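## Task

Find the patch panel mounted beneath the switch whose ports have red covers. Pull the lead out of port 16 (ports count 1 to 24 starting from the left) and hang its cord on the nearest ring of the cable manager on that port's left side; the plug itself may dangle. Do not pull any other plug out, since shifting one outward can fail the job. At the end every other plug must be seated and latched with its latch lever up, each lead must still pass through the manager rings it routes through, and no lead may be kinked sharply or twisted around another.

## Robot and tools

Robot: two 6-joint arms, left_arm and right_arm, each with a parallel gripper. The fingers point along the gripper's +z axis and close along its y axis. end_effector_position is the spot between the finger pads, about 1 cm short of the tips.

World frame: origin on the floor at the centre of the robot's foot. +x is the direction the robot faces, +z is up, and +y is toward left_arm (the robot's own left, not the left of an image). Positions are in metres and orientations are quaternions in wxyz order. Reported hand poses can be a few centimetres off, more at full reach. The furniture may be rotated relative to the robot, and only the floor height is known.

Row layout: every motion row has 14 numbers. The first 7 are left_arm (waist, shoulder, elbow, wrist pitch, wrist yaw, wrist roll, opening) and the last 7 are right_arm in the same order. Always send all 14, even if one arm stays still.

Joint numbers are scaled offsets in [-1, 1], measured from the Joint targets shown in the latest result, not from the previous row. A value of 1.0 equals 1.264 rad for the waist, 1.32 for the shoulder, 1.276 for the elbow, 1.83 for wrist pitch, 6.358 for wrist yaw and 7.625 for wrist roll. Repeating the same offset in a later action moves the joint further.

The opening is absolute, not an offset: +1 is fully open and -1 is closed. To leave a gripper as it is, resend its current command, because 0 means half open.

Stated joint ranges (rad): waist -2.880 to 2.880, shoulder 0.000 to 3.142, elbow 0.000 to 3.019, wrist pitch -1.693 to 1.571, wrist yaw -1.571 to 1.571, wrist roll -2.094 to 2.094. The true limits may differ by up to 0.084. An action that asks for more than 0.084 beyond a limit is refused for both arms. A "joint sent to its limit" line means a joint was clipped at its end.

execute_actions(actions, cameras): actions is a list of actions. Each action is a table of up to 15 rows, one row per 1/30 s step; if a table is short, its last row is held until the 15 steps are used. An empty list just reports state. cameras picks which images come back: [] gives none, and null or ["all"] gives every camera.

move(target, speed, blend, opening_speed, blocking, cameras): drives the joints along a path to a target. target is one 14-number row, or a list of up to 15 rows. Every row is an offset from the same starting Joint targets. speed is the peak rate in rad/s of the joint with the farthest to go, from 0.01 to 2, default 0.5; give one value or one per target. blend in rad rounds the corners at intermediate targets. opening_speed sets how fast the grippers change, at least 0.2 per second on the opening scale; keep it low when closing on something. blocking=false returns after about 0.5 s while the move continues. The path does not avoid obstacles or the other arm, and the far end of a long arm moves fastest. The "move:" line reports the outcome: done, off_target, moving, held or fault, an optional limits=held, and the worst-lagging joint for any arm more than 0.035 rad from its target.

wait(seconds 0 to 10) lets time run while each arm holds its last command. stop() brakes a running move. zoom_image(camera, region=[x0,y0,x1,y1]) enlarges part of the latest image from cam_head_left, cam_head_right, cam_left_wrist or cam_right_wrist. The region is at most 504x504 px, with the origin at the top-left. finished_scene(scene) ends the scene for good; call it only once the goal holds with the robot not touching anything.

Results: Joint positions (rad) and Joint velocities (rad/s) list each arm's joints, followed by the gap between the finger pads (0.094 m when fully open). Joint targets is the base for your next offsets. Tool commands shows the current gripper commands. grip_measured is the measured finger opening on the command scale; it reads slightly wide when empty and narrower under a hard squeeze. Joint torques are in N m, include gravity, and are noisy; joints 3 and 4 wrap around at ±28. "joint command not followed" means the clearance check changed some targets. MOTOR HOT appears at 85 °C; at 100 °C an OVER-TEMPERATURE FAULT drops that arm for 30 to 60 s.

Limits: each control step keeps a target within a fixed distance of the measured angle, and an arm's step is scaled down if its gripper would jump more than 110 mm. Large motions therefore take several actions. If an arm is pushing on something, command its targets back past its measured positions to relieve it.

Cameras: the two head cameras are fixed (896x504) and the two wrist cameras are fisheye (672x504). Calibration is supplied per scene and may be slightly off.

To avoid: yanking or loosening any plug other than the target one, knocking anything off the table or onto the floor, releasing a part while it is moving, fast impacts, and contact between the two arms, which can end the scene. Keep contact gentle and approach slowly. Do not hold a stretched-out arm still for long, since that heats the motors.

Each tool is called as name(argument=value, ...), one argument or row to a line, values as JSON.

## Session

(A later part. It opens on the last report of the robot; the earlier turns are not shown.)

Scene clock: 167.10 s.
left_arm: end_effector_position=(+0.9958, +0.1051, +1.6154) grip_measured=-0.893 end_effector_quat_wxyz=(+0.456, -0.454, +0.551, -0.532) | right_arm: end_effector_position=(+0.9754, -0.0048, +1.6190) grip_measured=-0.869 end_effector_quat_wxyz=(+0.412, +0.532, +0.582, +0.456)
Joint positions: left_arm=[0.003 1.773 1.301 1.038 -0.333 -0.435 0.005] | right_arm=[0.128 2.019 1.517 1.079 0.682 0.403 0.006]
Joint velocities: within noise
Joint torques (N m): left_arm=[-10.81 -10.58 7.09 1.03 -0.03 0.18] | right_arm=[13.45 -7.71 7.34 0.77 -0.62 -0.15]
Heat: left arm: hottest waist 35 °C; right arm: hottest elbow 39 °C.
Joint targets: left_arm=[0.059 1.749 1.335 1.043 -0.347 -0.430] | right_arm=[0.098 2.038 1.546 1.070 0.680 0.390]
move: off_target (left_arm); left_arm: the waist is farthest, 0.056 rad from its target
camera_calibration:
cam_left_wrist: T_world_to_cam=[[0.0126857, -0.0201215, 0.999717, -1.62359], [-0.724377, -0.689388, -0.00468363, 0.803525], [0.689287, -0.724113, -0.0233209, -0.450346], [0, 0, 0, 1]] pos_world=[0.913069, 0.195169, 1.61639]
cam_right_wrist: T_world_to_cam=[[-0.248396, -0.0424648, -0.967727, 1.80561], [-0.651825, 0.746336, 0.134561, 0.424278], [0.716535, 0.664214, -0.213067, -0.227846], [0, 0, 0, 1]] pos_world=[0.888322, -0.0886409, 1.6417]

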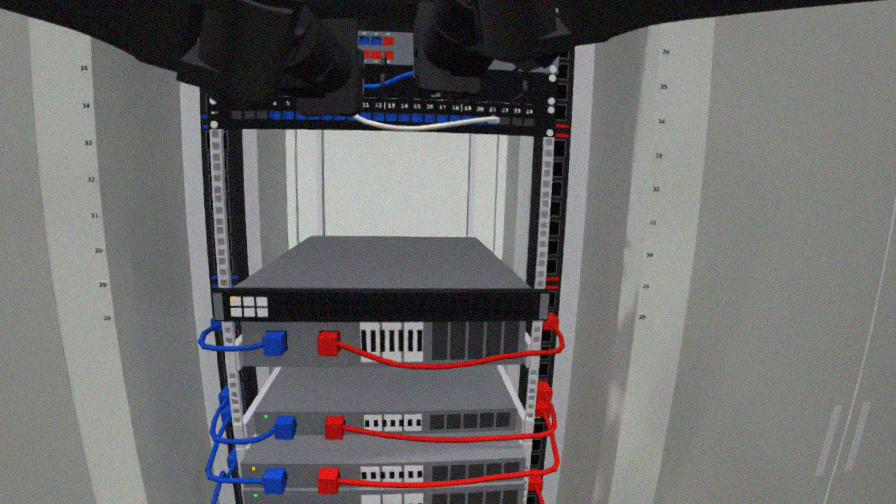

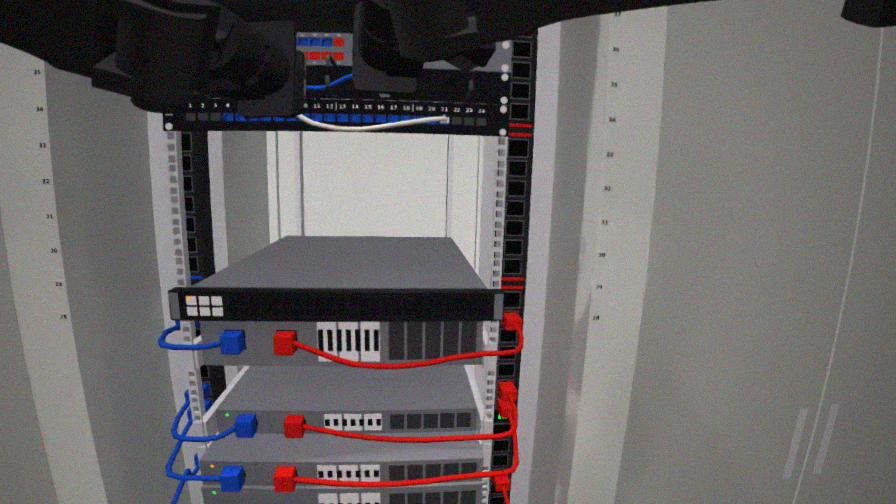

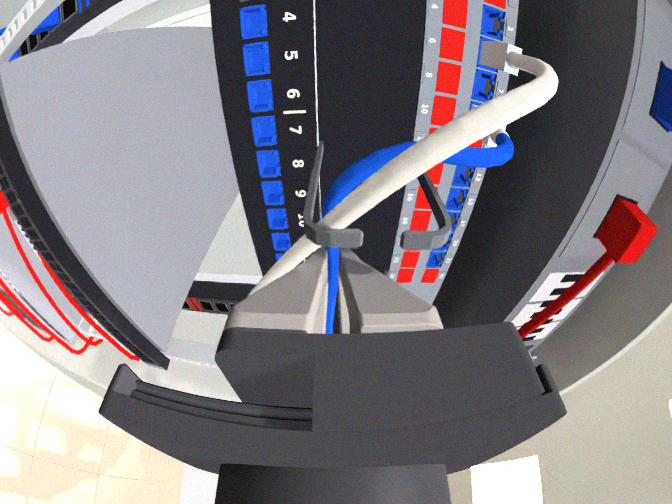

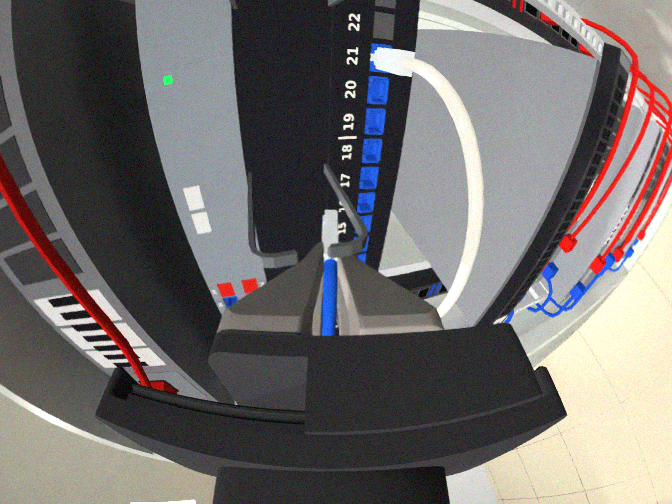

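move(
  target=[
    [-0.0348,0,0,0,0,0,-0.6,0,0,0,0,0,0,-0.95],
    [-0.1218,-0.0583,-0.2328,0.1093,-0.0068,0,-0.6,0,0,0,0,0,0,-0.95],
  ],
  speed=0.12,
  opening_speed=0.4,
)

zoom_image(
  camera="cam_left_wrist",
  region=[200, 80, 480, 330],
)

zoom_image(
  camera="cam_head_left",
  region=[280, 30, 480, 130],
)

zoom_image(
  camera="cam_head_right",
  region=[240, 30, 440, 130],
)

Scene clock: 171.93 s.
left_arm: end_effector_position=(+0.9070, +0.1162, +1.6214) grip_measured=-0.602 end_effector_quat_wxyz=(+0.446, -0.464, +0.541, -0.541) | right_arm: end_effector_position=(+0.9755, -0.0047, +1.6187) grip_measured=-0.869 end_effector_quat_wxyz=(+0.412, +0.532, +0.582, +0.456)
Joint positions: left_arm=[-0.066 1.688 1.038 1.23 -0.389 -0.435 0.019] | right_arm=[0.127 2.019 1.518 1.078 0.682 0.403 0.006]
Joint velocities: within noise
Joint torques (N m): left_arm=[-15.68 -7.88 4.14 1.16 0.59 0.18] | right_arm=[13.68 -7.24 7.35 0.81 -0.62 -0.12]
Heat: left arm: hottest waist 35 °C; right arm: hottest elbow 40 °C.
Joint targets: left_arm=[-0.095 1.672 1.038 1.243 -0.390 -0.430] | right_arm=[0.098 2.038 1.547 1.070 0.681 0.390]
move: done
camera_calibration:
cam_left_wrist: T_world_to_cam=[[0.0179804, 0.01945, 0.999649, -1.63758], [-0.724645, -0.688615, 0.0264323, 0.696549], [0.688888, -0.724866, 0.0017128, -0.421087], [0, 0, 0, 1]] pos_world=[0.824276, 0.206273, 1.61931]
cam_right_wrist: T_world_to_cam=[[-0.248744, -0.0435291, -0.967591, 1.80543], [-0.652178, 0.746112, 0.134093, 0.425354], [0.716094, 0.664397, -0.213979, -0.226199], [0, 0, 0, 1]] pos_world=[0.888476, -0.088487, 1.64148]

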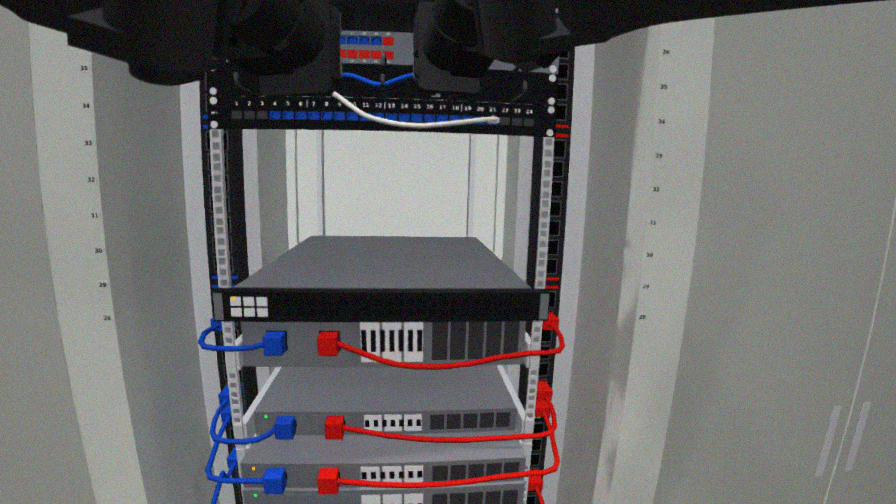

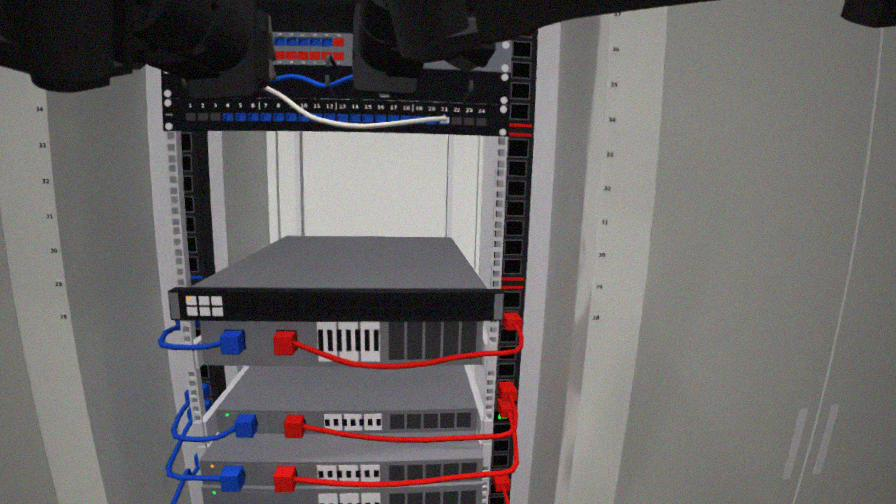

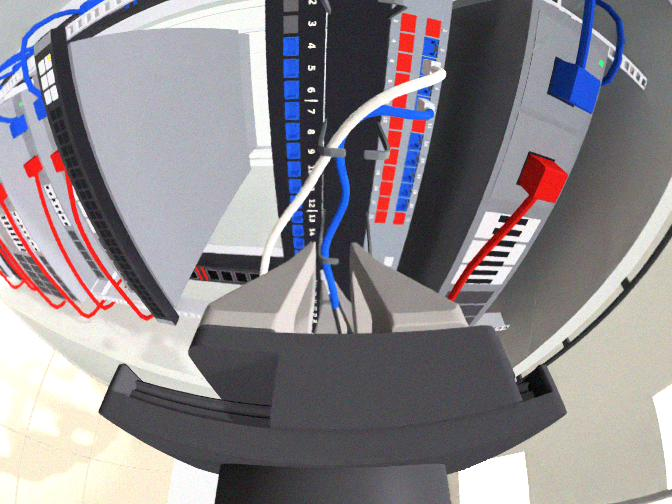

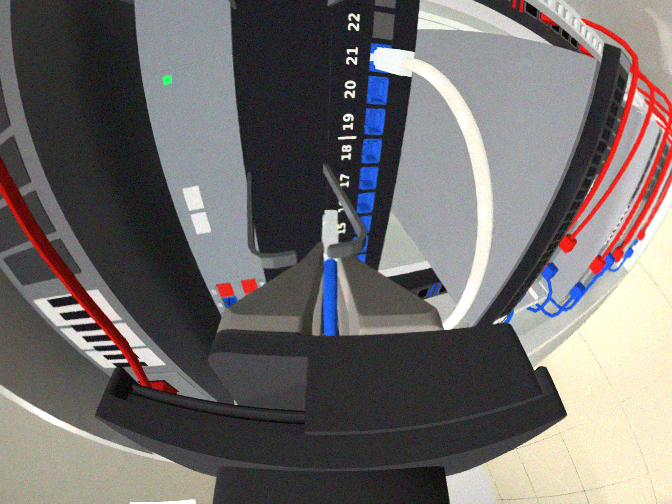

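Scaled by 1.800 from the camera's 672x504 image, which has a finer 960x720 frame.

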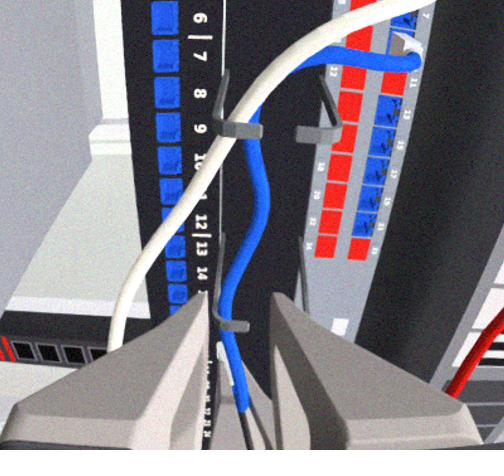

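Scaled by 2.520 from the camera's 896x504 image, which has a finer 1280x720 frame.

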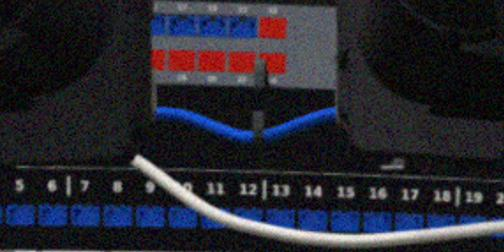

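Scaled by 2.520 from the camera's 896x504 image, which has a finer 1280x720 frame.

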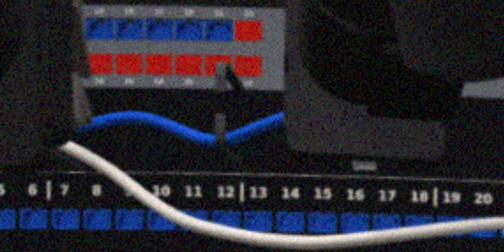

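move(
  target=[0,0,0,0,0,0,-0.6,-0.0158,0.0136,0,0.0153,-0.0028,0,-0.95],
  speed=0.08,
)

zoom_image(
  camera="cam_right_wrist",
  region=[200, 100, 450, 350],
)

zoom_image(
  camera="cam_left_wrist",
  region=[200, 80, 480, 330],
)

Scene clock: 173.43 s.
left_arm: end_effector_position=(+0.9070, +0.1162, +1.6215) grip_measured=-0.602 end_effector_quat_wxyz=(+0.446, -0.464, +0.541, -0.541) | right_arm: end_effector_position=(+0.9785, -0.0055, +1.6138) grip_measured=-0.869 end_effector_quat_wxyz=(+0.418, +0.531, +0.577, +0.459)
Joint positions: left_arm=[-0.066 1.688 1.038 1.231 -0.389 -0.435 0.019] | right_arm=[0.116 2.027 1.521 1.095 0.662 0.402 0.006]
Joint velocities: within noise
Joint torques (N m): left_arm=[-15.62 -7.88 4.14 1.21 0.58 0.18] | right_arm=[12.86 -6.71 7.13 1.26 -0.59 -0.11]
Heat: left arm: hottest waist 35 °C; right arm: hottest elbow 40 °C.
Joint targets: left_arm=[-0.095 1.672 1.038 1.243 -0.390 -0.430] | right_arm=[0.078 2.056 1.546 1.098 0.663 0.390]
move: off_target (right_arm); right_arm: the waist is farthest, 0.038 rad from its target
camera_calibration:
cam_left_wrist: T_world_to_cam=[[0.0178579, 0.0196176, 0.999648, -1.63752], [-0.724424, -0.688847, 0.0264595, 0.696396], [0.689124, -0.724641, 0.00191008, -0.421599], [0, 0, 0, 1]] pos_world=[0.824262, 0.206326, 1.61932]
cam_right_wrist: T_world_to_cam=[[-0.234715, -0.0397112, -0.971253, 1.79364], [-0.647707, 0.751432, 0.125803, 0.437591], [0.724834, 0.658615, -0.202093, -0.256612], [0, 0, 0, 1]] pos_world=[0.890426, -0.0885839, 1.63517]

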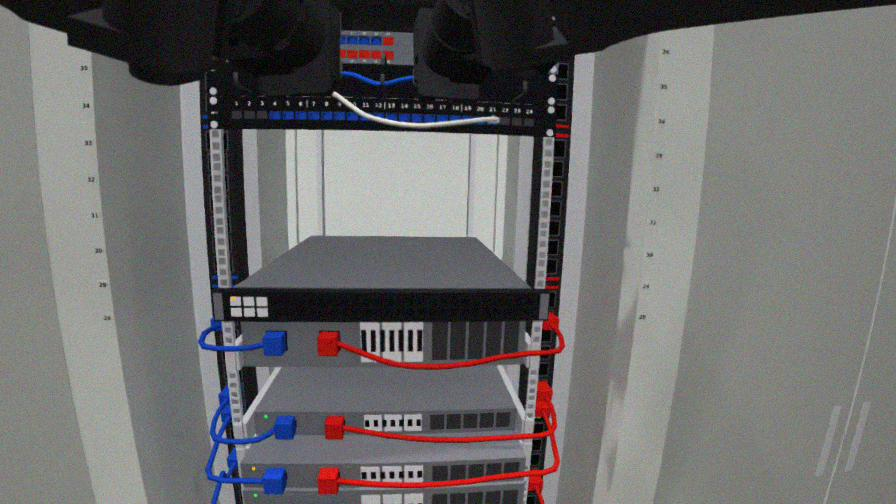

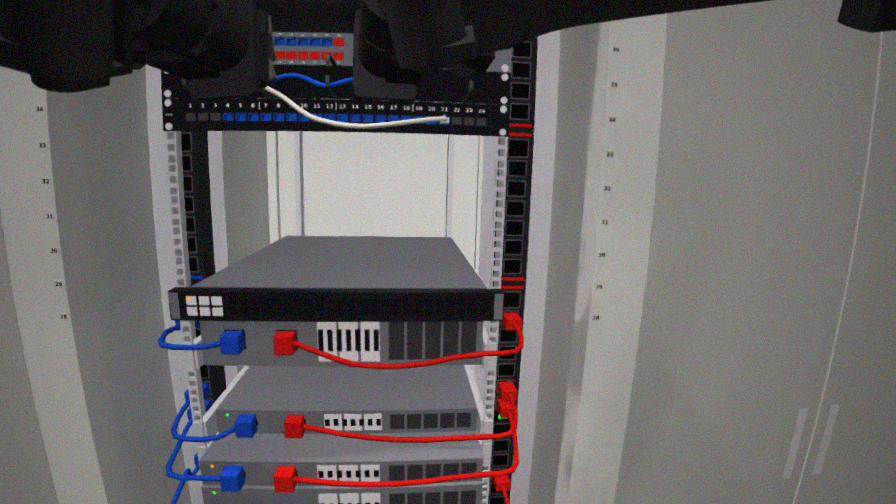

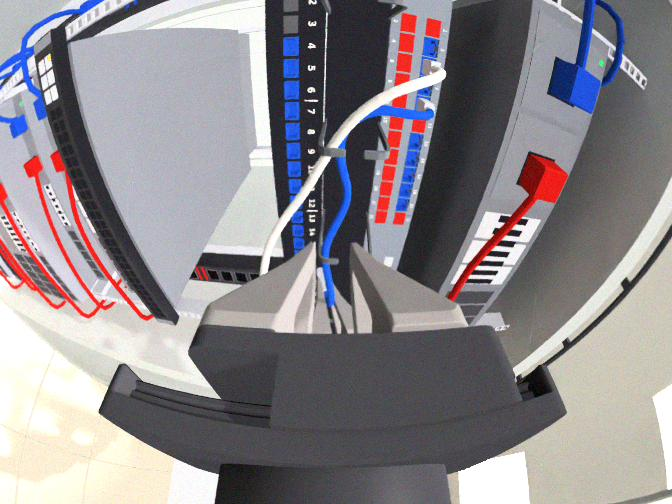

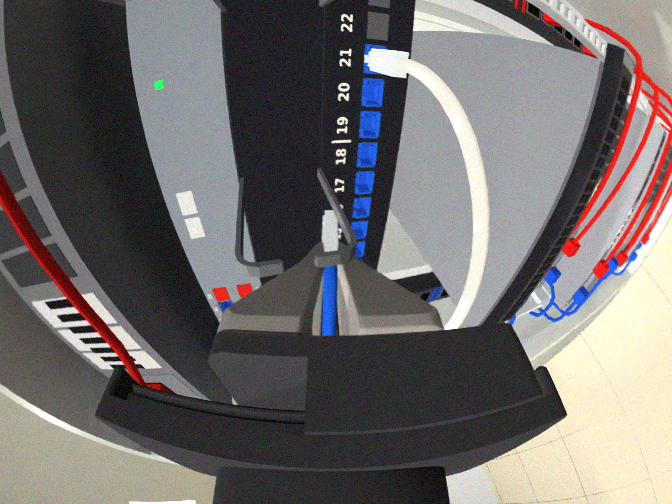

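Scaled by 2.016 from the camera's 672x504 image, which has a finer 960x720 frame.

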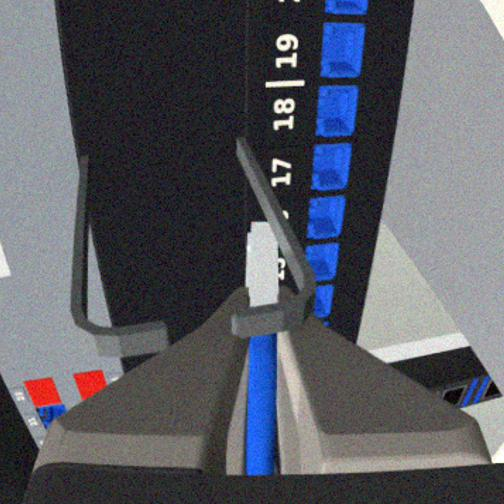

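Scaled by 1.800 from the camera's 672x504 image, which has a finer 960x720 frame.

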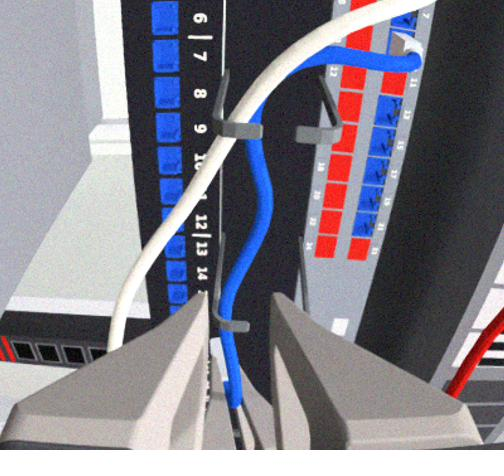

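move(
  target=[0,0,0,0,0,0,-0.6,-0.012,0.012,0,0.006,0.002,0,-0.95],
  speed=0.08,
  cameras=["cam_right_wrist"],
)

zoom_image(
  camera="cam_right_wrist",
  region=[200, 100, 450, 350],
)

Scene clock: 174.60 s.
left_arm: end_effector_position=(+0.9070, +0.1162, +1.6215) grip_measured=-0.602 end_effector_quat_wxyz=(+0.446, -0.464, +0.541, -0.541) | right_arm: end_effector_position=(+0.9788, -0.0057, +1.6133) grip_measured=-0.869 end_effector_quat_wxyz=(+0.421, +0.535, +0.572, +0.457)
Joint positions: left_arm=[-0.066 1.688 1.038 1.231 -0.389 -0.435 0.019] | right_arm=[0.116 2.034 1.526 1.112 0.664 0.399 0.006]
Joint velocities: within noise
Joint torques (N m): left_arm=[-15.68 -7.88 4.14 1.21 0.58 0.18] | right_arm=[11.75 -6.3 6.64 1.09 -0.23 -0.05]
Heat: left arm: hottest waist 35 °C; right arm: hottest elbow 40 °C.
Joint targets: left_arm=[-0.095 1.672 1.038 1.243 -0.390 -0.430] | right_arm=[0.063 2.072 1.547 1.109 0.675 0.390]
move: off_target (right_arm); right_arm: the waist is farthest, 0.053 rad from its target
camera_calibration:
cam_right_wrist: T_world_to_cam=[[-0.23338, -0.034551, -0.971772, 1.7928], [-0.638506, 0.759174, 0.126351, 0.42818], [0.733378, 0.64997, -0.199237, -0.269772], [0, 0, 0, 1]] pos_world=[0.889644, -0.0877762, 1.63434]
Images, in order (width x height): cam_right_wrist 672x504.

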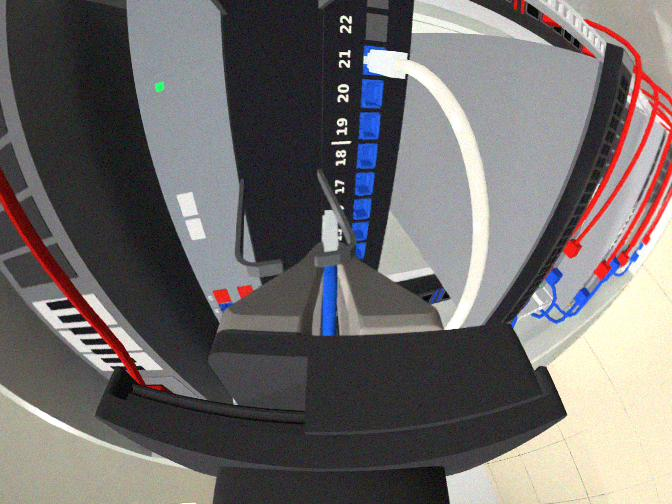

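Scaled by 2.016 from the camera's 672x504 image, which has a finer 960x720 frame.

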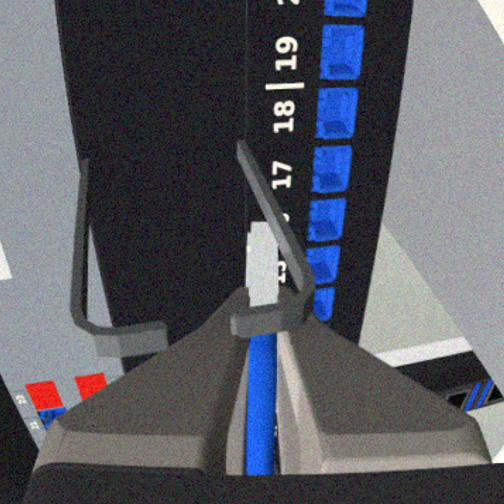

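move(
  target=[0,0,0,0,0,0,-0.6,0.022,-0.018,0,0,-0.0017,0,-0.95],
  speed=0.08,
  cameras=[],
)

move(
  target=[0,0,0,0,0,0,-0.6,0,0,0,0,0,0,-0.6],
  opening_speed=0.2,
)

zoom_image(
  camera="cam_right_wrist",
  region=[200, 100, 450, 350],
)

zoom_image(
  camera="cam_left_wrist",
  region=[200, 80, 480, 330],
)

Scene clock: 175.83 s.
left_arm: end_effector_position=(+0.9070, +0.1162, +1.6215) grip_measured=-0.602 end_effector_quat_wxyz=(+0.446, -0.464, +0.541, -0.541) | right_arm: end_effector_position=(+0.9788, -0.0054, +1.6136) grip_measured=-0.869 end_effector_quat_wxyz=(+0.421, +0.534, +0.572, +0.458)
Joint positions: left_arm=[-0.066 1.688 1.038 1.231 -0.389 -0.435 0.019] | right_arm=[0.116 2.035 1.526 1.112 0.662 0.398 0.006]
Joint velocities: within noise
Joint torques (N m): left_arm=[-15.62 -7.94 4.14 1.22 0.58 0.18] | right_arm=[13.63 -8 6.69 1.06 -0.5 -0.08]
Heat: left arm: hottest waist 35 °C; right arm: hottest elbow 40 °C.
Joint targets: left_arm=[-0.095 1.672 1.038 1.243 -0.390 -0.430] | right_arm=[0.091 2.048 1.546 1.109 0.664 0.390]
move: done
No camera images: "cameras" was empty.

Scene clock: 177.80 s.
left_arm: end_effector_position=(+0.9070, +0.1162, +1.6215) grip_measured=-0.602 end_effector_quat_wxyz=(+0.446, -0.464, +0.541, -0.541) | right_arm: end_effector_position=(+0.9778, -0.0039, +1.6115) grip_measured=-0.602 end_effector_quat_wxyz=(+0.420, +0.535, +0.574, +0.456)
Joint positions: left_arm=[-0.066 1.688 1.038 1.231 -0.389 -0.435 0.019] | right_arm=[0.115 2.038 1.526 1.112 0.667 0.398 0.019]
Joint velocities: within noise
Joint torques (N m): left_arm=[-15.68 -7.88 4.14 1.21 0.58 0.18] | right_arm=[14.15 -8.06 6.72 1.06 -0.67 -0.05]
Heat: left arm: hottest waist 35 °C; right arm: hottest elbow 39 °C.
Joint targets: left_arm=[-0.095 1.672 1.038 1.243 -0.390 -0.430] | right_arm=[0.091 2.048 1.546 1.109 0.665 0.390]
move: done
camera_calibration:
cam_left_wrist: T_world_to_cam=[[0.0178579, 0.0196176, 0.999648, -1.63752], [-0.724424, -0.688847, 0.0264595, 0.696396], [0.689124, -0.724641, 0.00191008, -0.421599], [0, 0, 0, 1]] pos_world=[0.824262, 0.206326, 1.61932]
cam_right_wrist: T_world_to_cam=[[-0.236334, -0.0372273, -0.970958, 1.79244], [-0.63935, 0.758432, 0.126541, 0.426935], [0.731695, 0.650689, -0.203045, -0.262752], [0, 0, 0, 1]] pos_world=[0.88883, -0.0861038, 1.63301]

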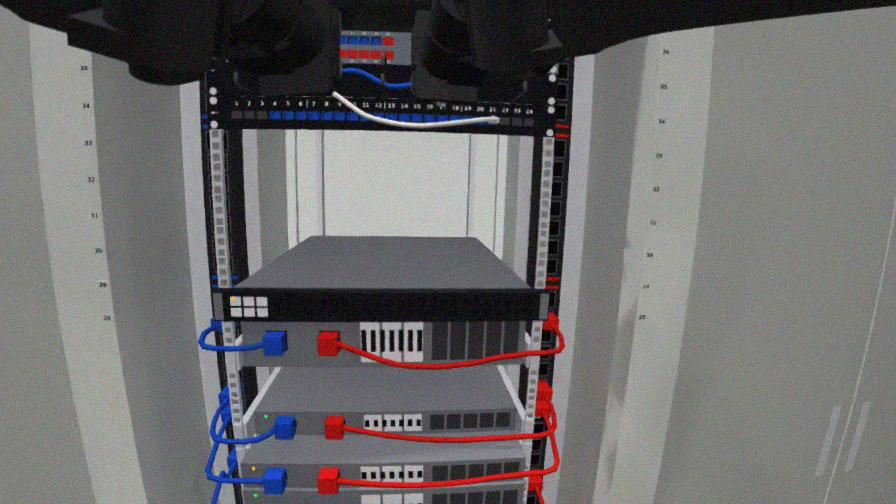

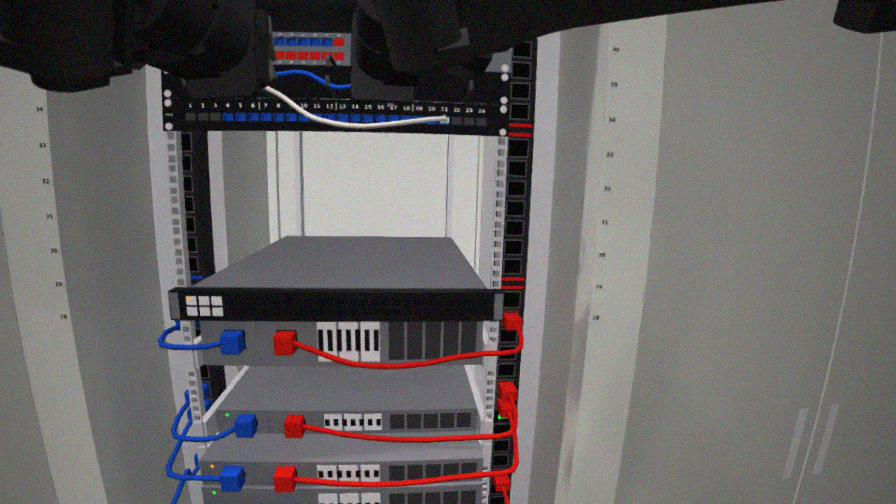

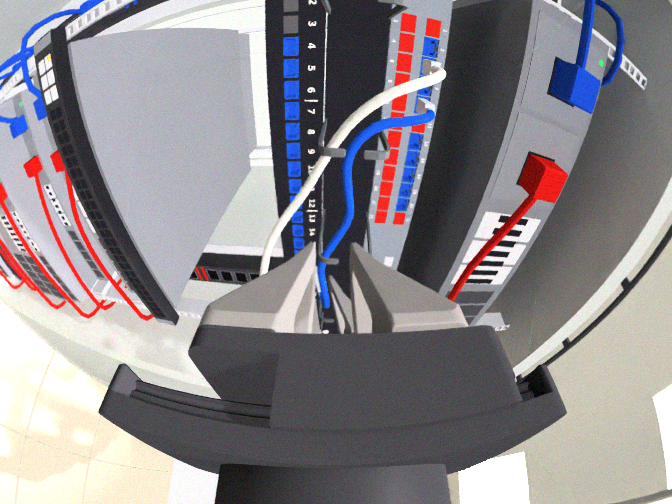

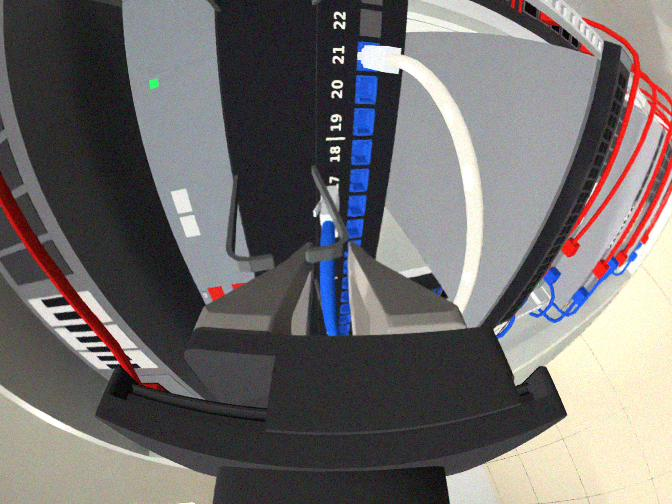

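Scaled by 2.016 from the camera's 672x504 image, which has a finer 960x720 frame.

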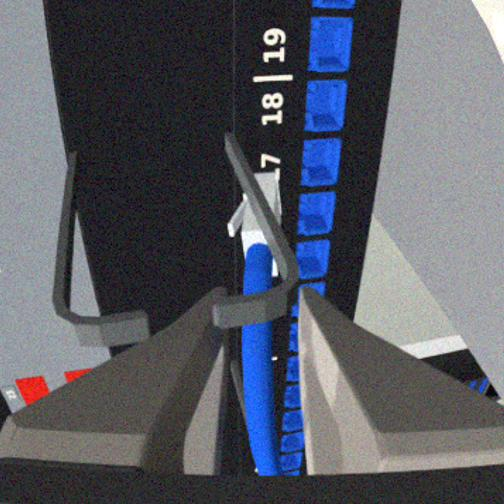

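Scaled by 1.800 from the camera's 672x504 image, which has a finer 960x720 frame.

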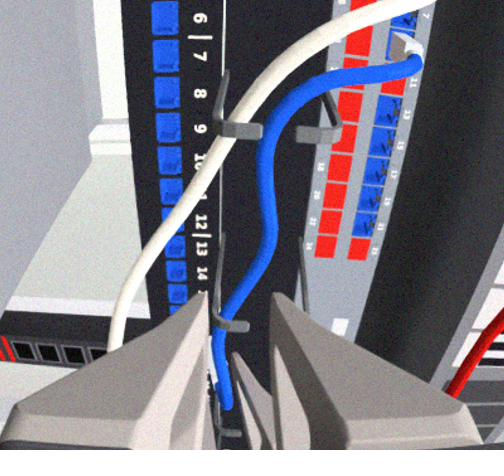

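move(
  target=[0,0,0,0,0,0,-0.6,0.07,-0.044,-0.165,0.107,0.0079,0,-0.55],
  speed=0.1,
)

zoom_image(
  camera="cam_right_wrist",
  region=[200, 100, 450, 350],
)

zoom_image(
  camera="cam_left_wrist",
  region=[200, 80, 480, 330],
)

Scene clock: 180.73 s.
left_arm: end_effector_position=(+0.9070, +0.1162, +1.6215) grip_measured=-0.602 end_effector_quat_wxyz=(+0.446, -0.464, +0.541, -0.541) | right_arm: end_effector_position=(+0.9136, -0.0101, +1.6001) grip_measured=-0.552 end_effector_quat_wxyz=(+0.413, +0.549, +0.567, +0.455)
Joint positions: left_arm=[-0.066 1.688 1.038 1.231 -0.389 -0.435 0.019] | right_arm=[0.149 2.008 1.338 1.294 0.713 0.398 0.021]
Joint velocities: within noise
Joint torques (N m): left_arm=[-15.68 -7.88 4.12 1.21 0.58 0.18] | right_arm=[17.49 -10.11 4.6 1.43 -0.53 -0.08]
Heat: left arm: hottest waist 35 °C; right arm: hottest elbow 39 °C.
Joint targets: left_arm=[-0.095 1.672 1.038 1.243 -0.390 -0.430] | right_arm=[0.179 1.990 1.336 1.305 0.715 0.390]
move: done
camera_calibration:
cam_left_wrist: T_world_to_cam=[[0.0178579, 0.0196176, 0.999648, -1.63752], [-0.724424, -0.688847, 0.0264595, 0.696396], [0.689124, -0.724641, 0.00191008, -0.421599], [0, 0, 0, 1]] pos_world=[0.824262, 0.206326, 1.61932]
cam_right_wrist: T_world_to_cam=[[-0.253402, -0.00840377, -0.967324, 1.77602], [-0.622551, 0.766787, 0.156423, 0.328902], [0.740417, 0.641847, -0.199537, -0.227744], [0, 0, 0, 1]] pos_world=[0.823432, -0.0910958, 1.6211]

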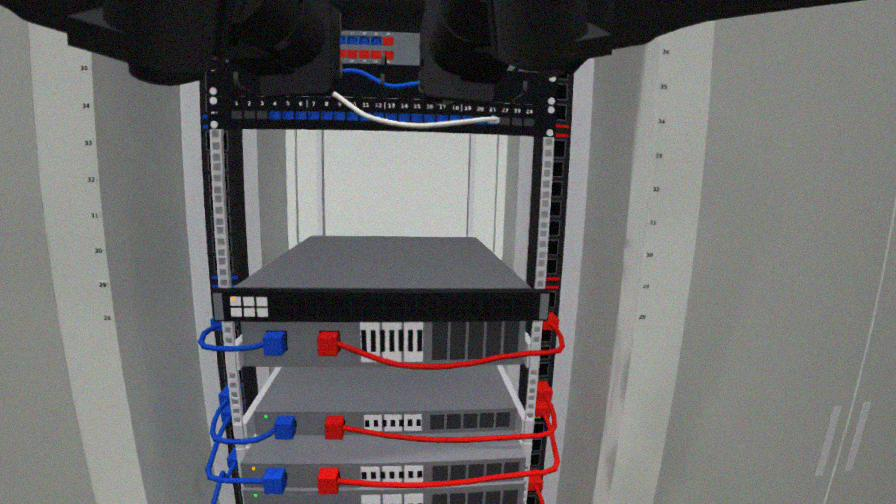

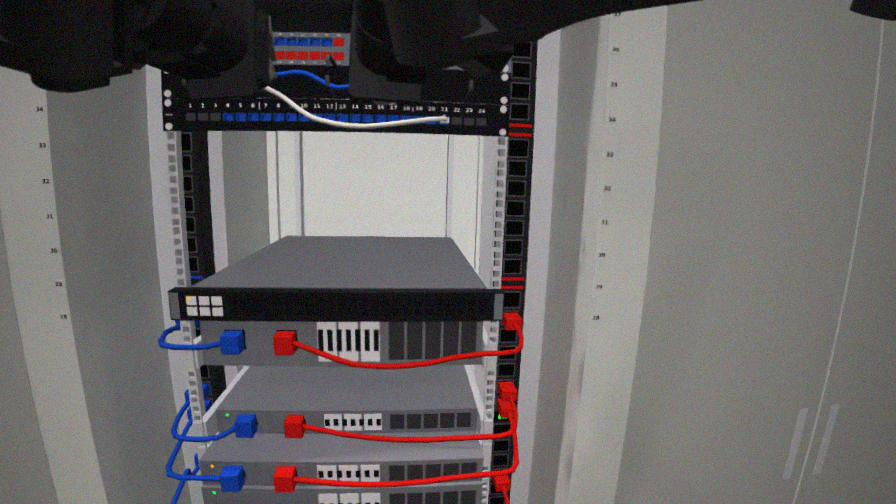

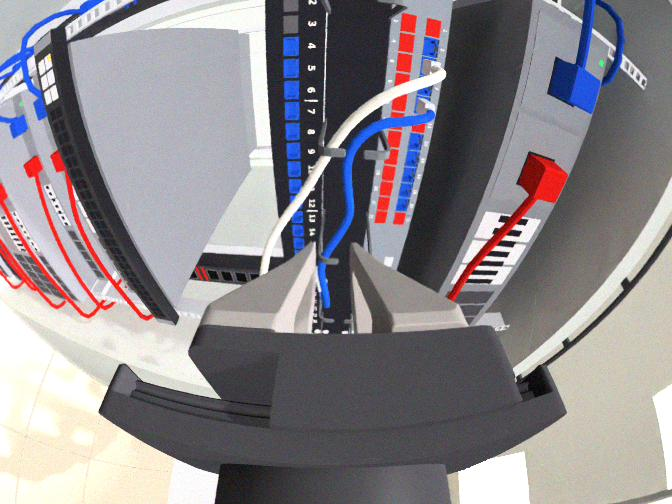

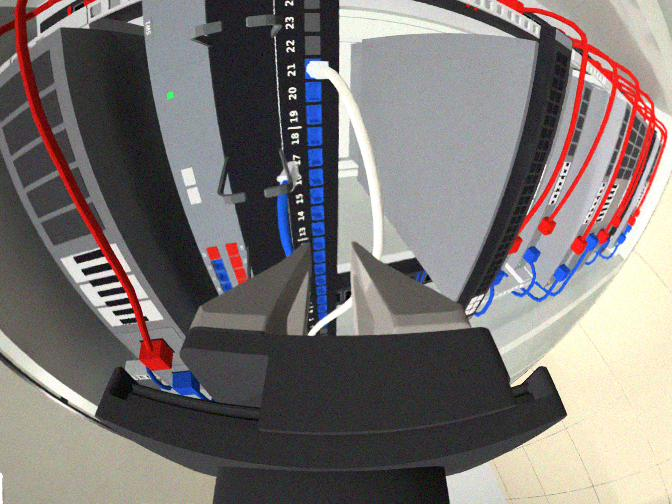

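Scaled by 2.016 from the camera's 672x504 image, which has a finer 960x720 frame.

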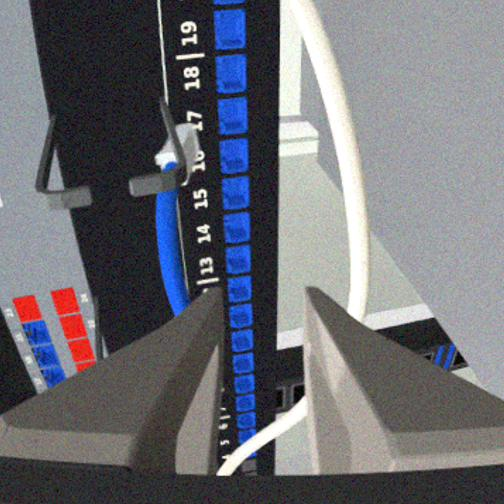

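Scaled by 1.800 from the camera's 672x504 image, which has a finer 960x720 frame.

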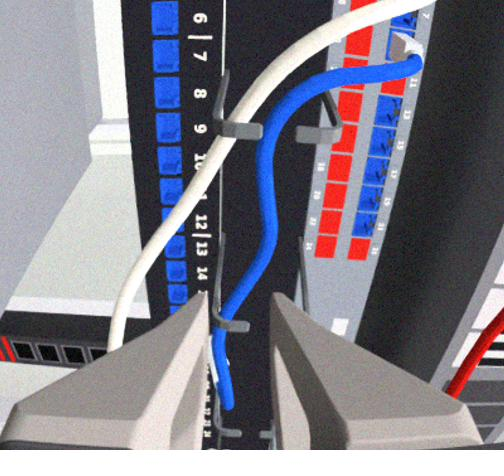

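move(
  target=[0.1543,-0.206,-0.3433,0.0311,0.0299,0,-0.6,-0.007,-0.2197,-0.2633,0,-0.0181,0,-0.55],
  speed=0.3,
)

zoom_image(
  camera="cam_right_wrist",
  region=[150, 80, 400, 330],
)

zoom_image(
  camera="cam_head_left",
  region=[230, 20, 480, 130],
)

zoom_image(
  camera="cam_head_right",
  region=[190, 20, 440, 130],
)

Scene clock: 183.87 s.
left_arm: end_effector_position=(+0.8073, +0.2054, +1.5522) grip_measured=-0.602 end_effector_quat_wxyz=(+0.451, -0.405, +0.580, -0.545) | right_arm: end_effector_position=(+0.8719, -0.1064, +1.6219) grip_measured=-0.552 end_effector_quat_wxyz=(+0.423, +0.507, +0.565, +0.494)
Joint positions: left_arm=[0.083 1.41 0.598 1.287 -0.202 -0.435 0.019] | right_arm=[0.149 1.708 1.002 1.296 0.602 0.398 0.021]
Joint velocities: within noise
Joint torques (N m): left_arm=[-7.47 -5.89 3.28 1.51 0.71 0.18] | right_arm=[12.86 -6.71 4.68 1.46 -0.7 -0.09]
Heat: left arm: hottest waist 35 °C; right arm: hottest elbow 39 °C.
Joint targets: left_arm=[0.100 1.400 0.600 1.300 -0.200 -0.430] | right_arm=[0.170 1.700 1.000 1.305 0.600 0.390]
move: done
camera_calibration:
cam_left_wrist: T_world_to_cam=[[-0.0231155, -0.0755978, 0.99687, -1.5113], [-0.787216, -0.613267, -0.0647612, 0.86415], [0.616244, -0.78625, -0.0453358, -0.143366], [0, 0, 0, 1]] pos_world=[0.733687, 0.302983, 1.55603]
cam_right_wrist: T_world_to_cam=[[-0.160269, -0.021335, -0.986843, 1.73482], [-0.685891, 0.721371, 0.095797, 0.522087], [0.709836, 0.69222, -0.130247, -0.211123], [0, 0, 0, 1]] pos_world=[0.785995, -0.193462, 1.63448]

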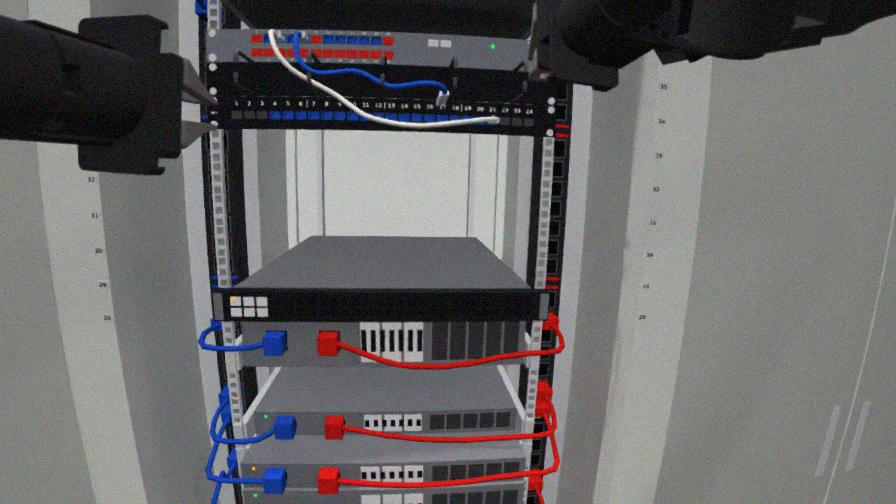

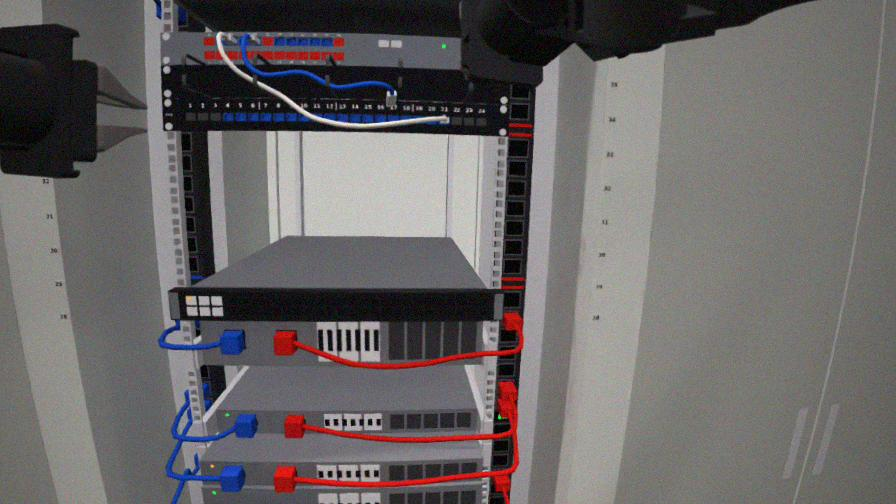

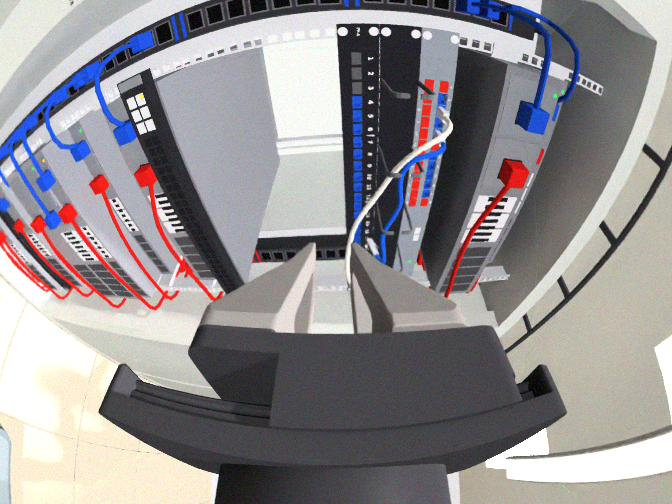

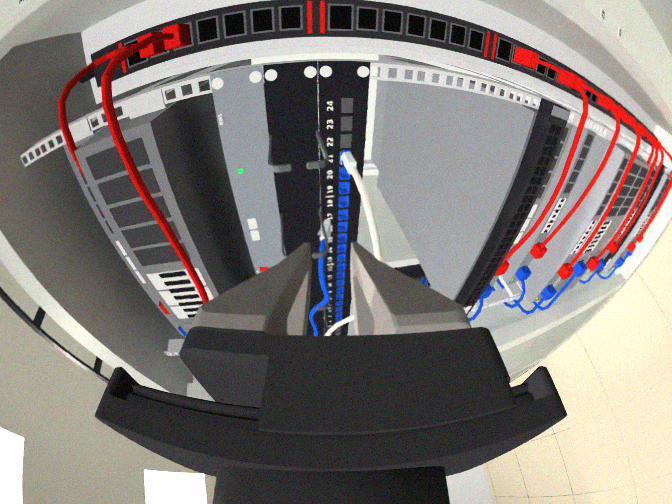

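Scaled by 2.016 from the camera's 672x504 image, which has a finer 960x720 frame.

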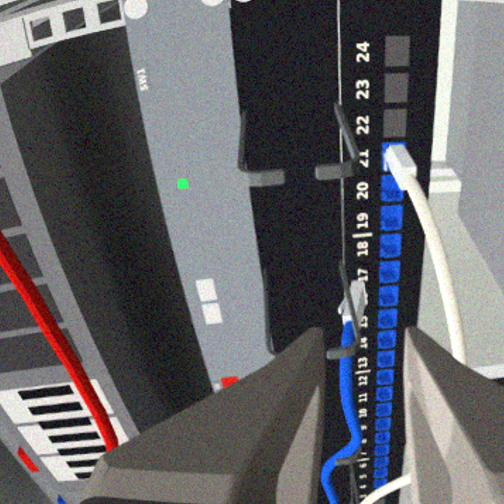

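Scaled by 2.016 from the camera's 896x504 image, which has a finer 1280x720 frame.

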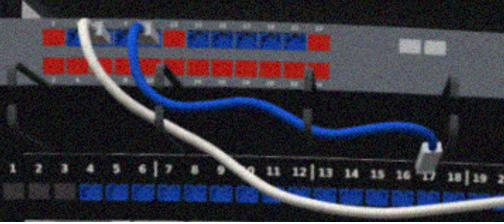

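Scaled by 2.016 from the camera's 896x504 image, which has a finer 1280x720 frame.

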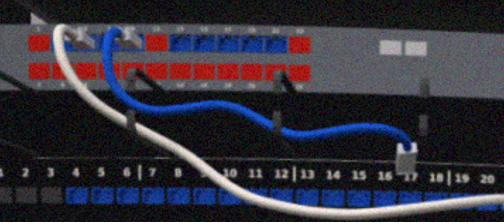

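zoom_image(
  camera="cam_head_left",
  region=[350, 50, 410, 100],
)

zoom_image(
  camera="cam_head_right",
  region=[300, 50, 360, 100],
)

zoom_image(
  camera="cam_head_left",
  region=[280, 45, 340, 95],
)

zoom_image(
  camera="cam_head_right",
  region=[230, 45, 290, 95],
)

zoom_image(
  camera="cam_left_wrist",
  region=[330, 80, 480, 290],
)

Scaled by 8.400 from the camera's 896x504 image, which has a finer 1280x720 frame.

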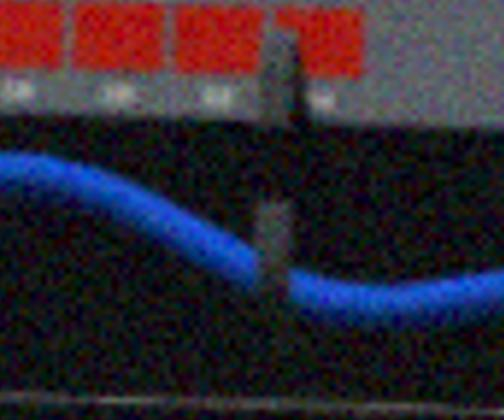

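Scaled by 8.400 from the camera's 896x504 image, which has a finer 1280x720 frame.

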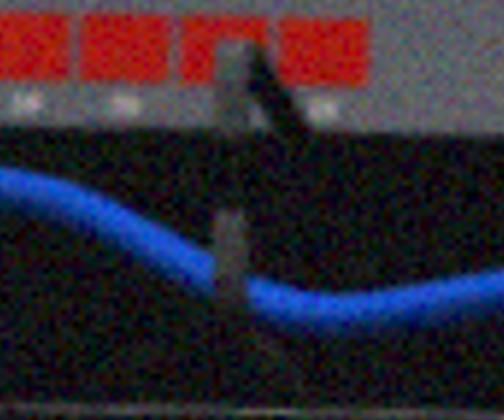

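Scaled by 8.400 from the camera's 896x504 image, which has a finer 1280x720 frame.

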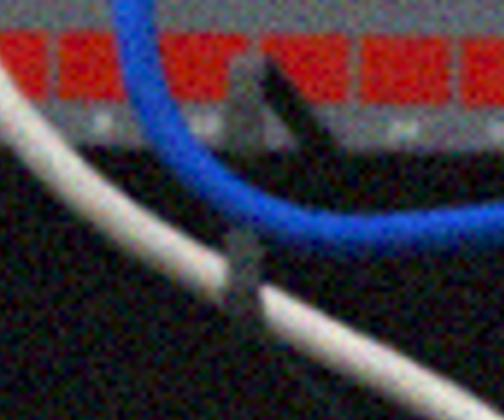

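Scaled by 8.400 from the camera's 896x504 image, which has a finer 1280x720 frame.

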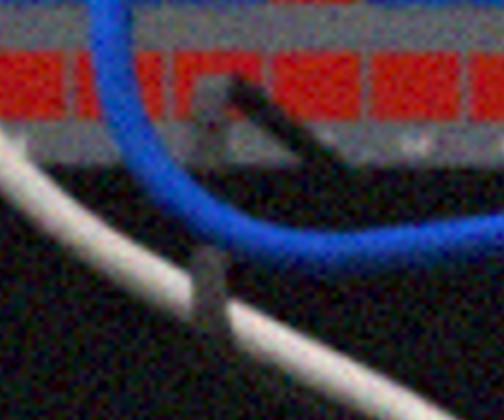

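Scaled by 2.400 from the camera's 672x504 image, which has a finer 960x720 frame.

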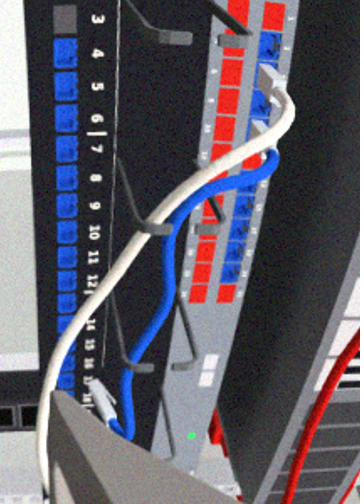

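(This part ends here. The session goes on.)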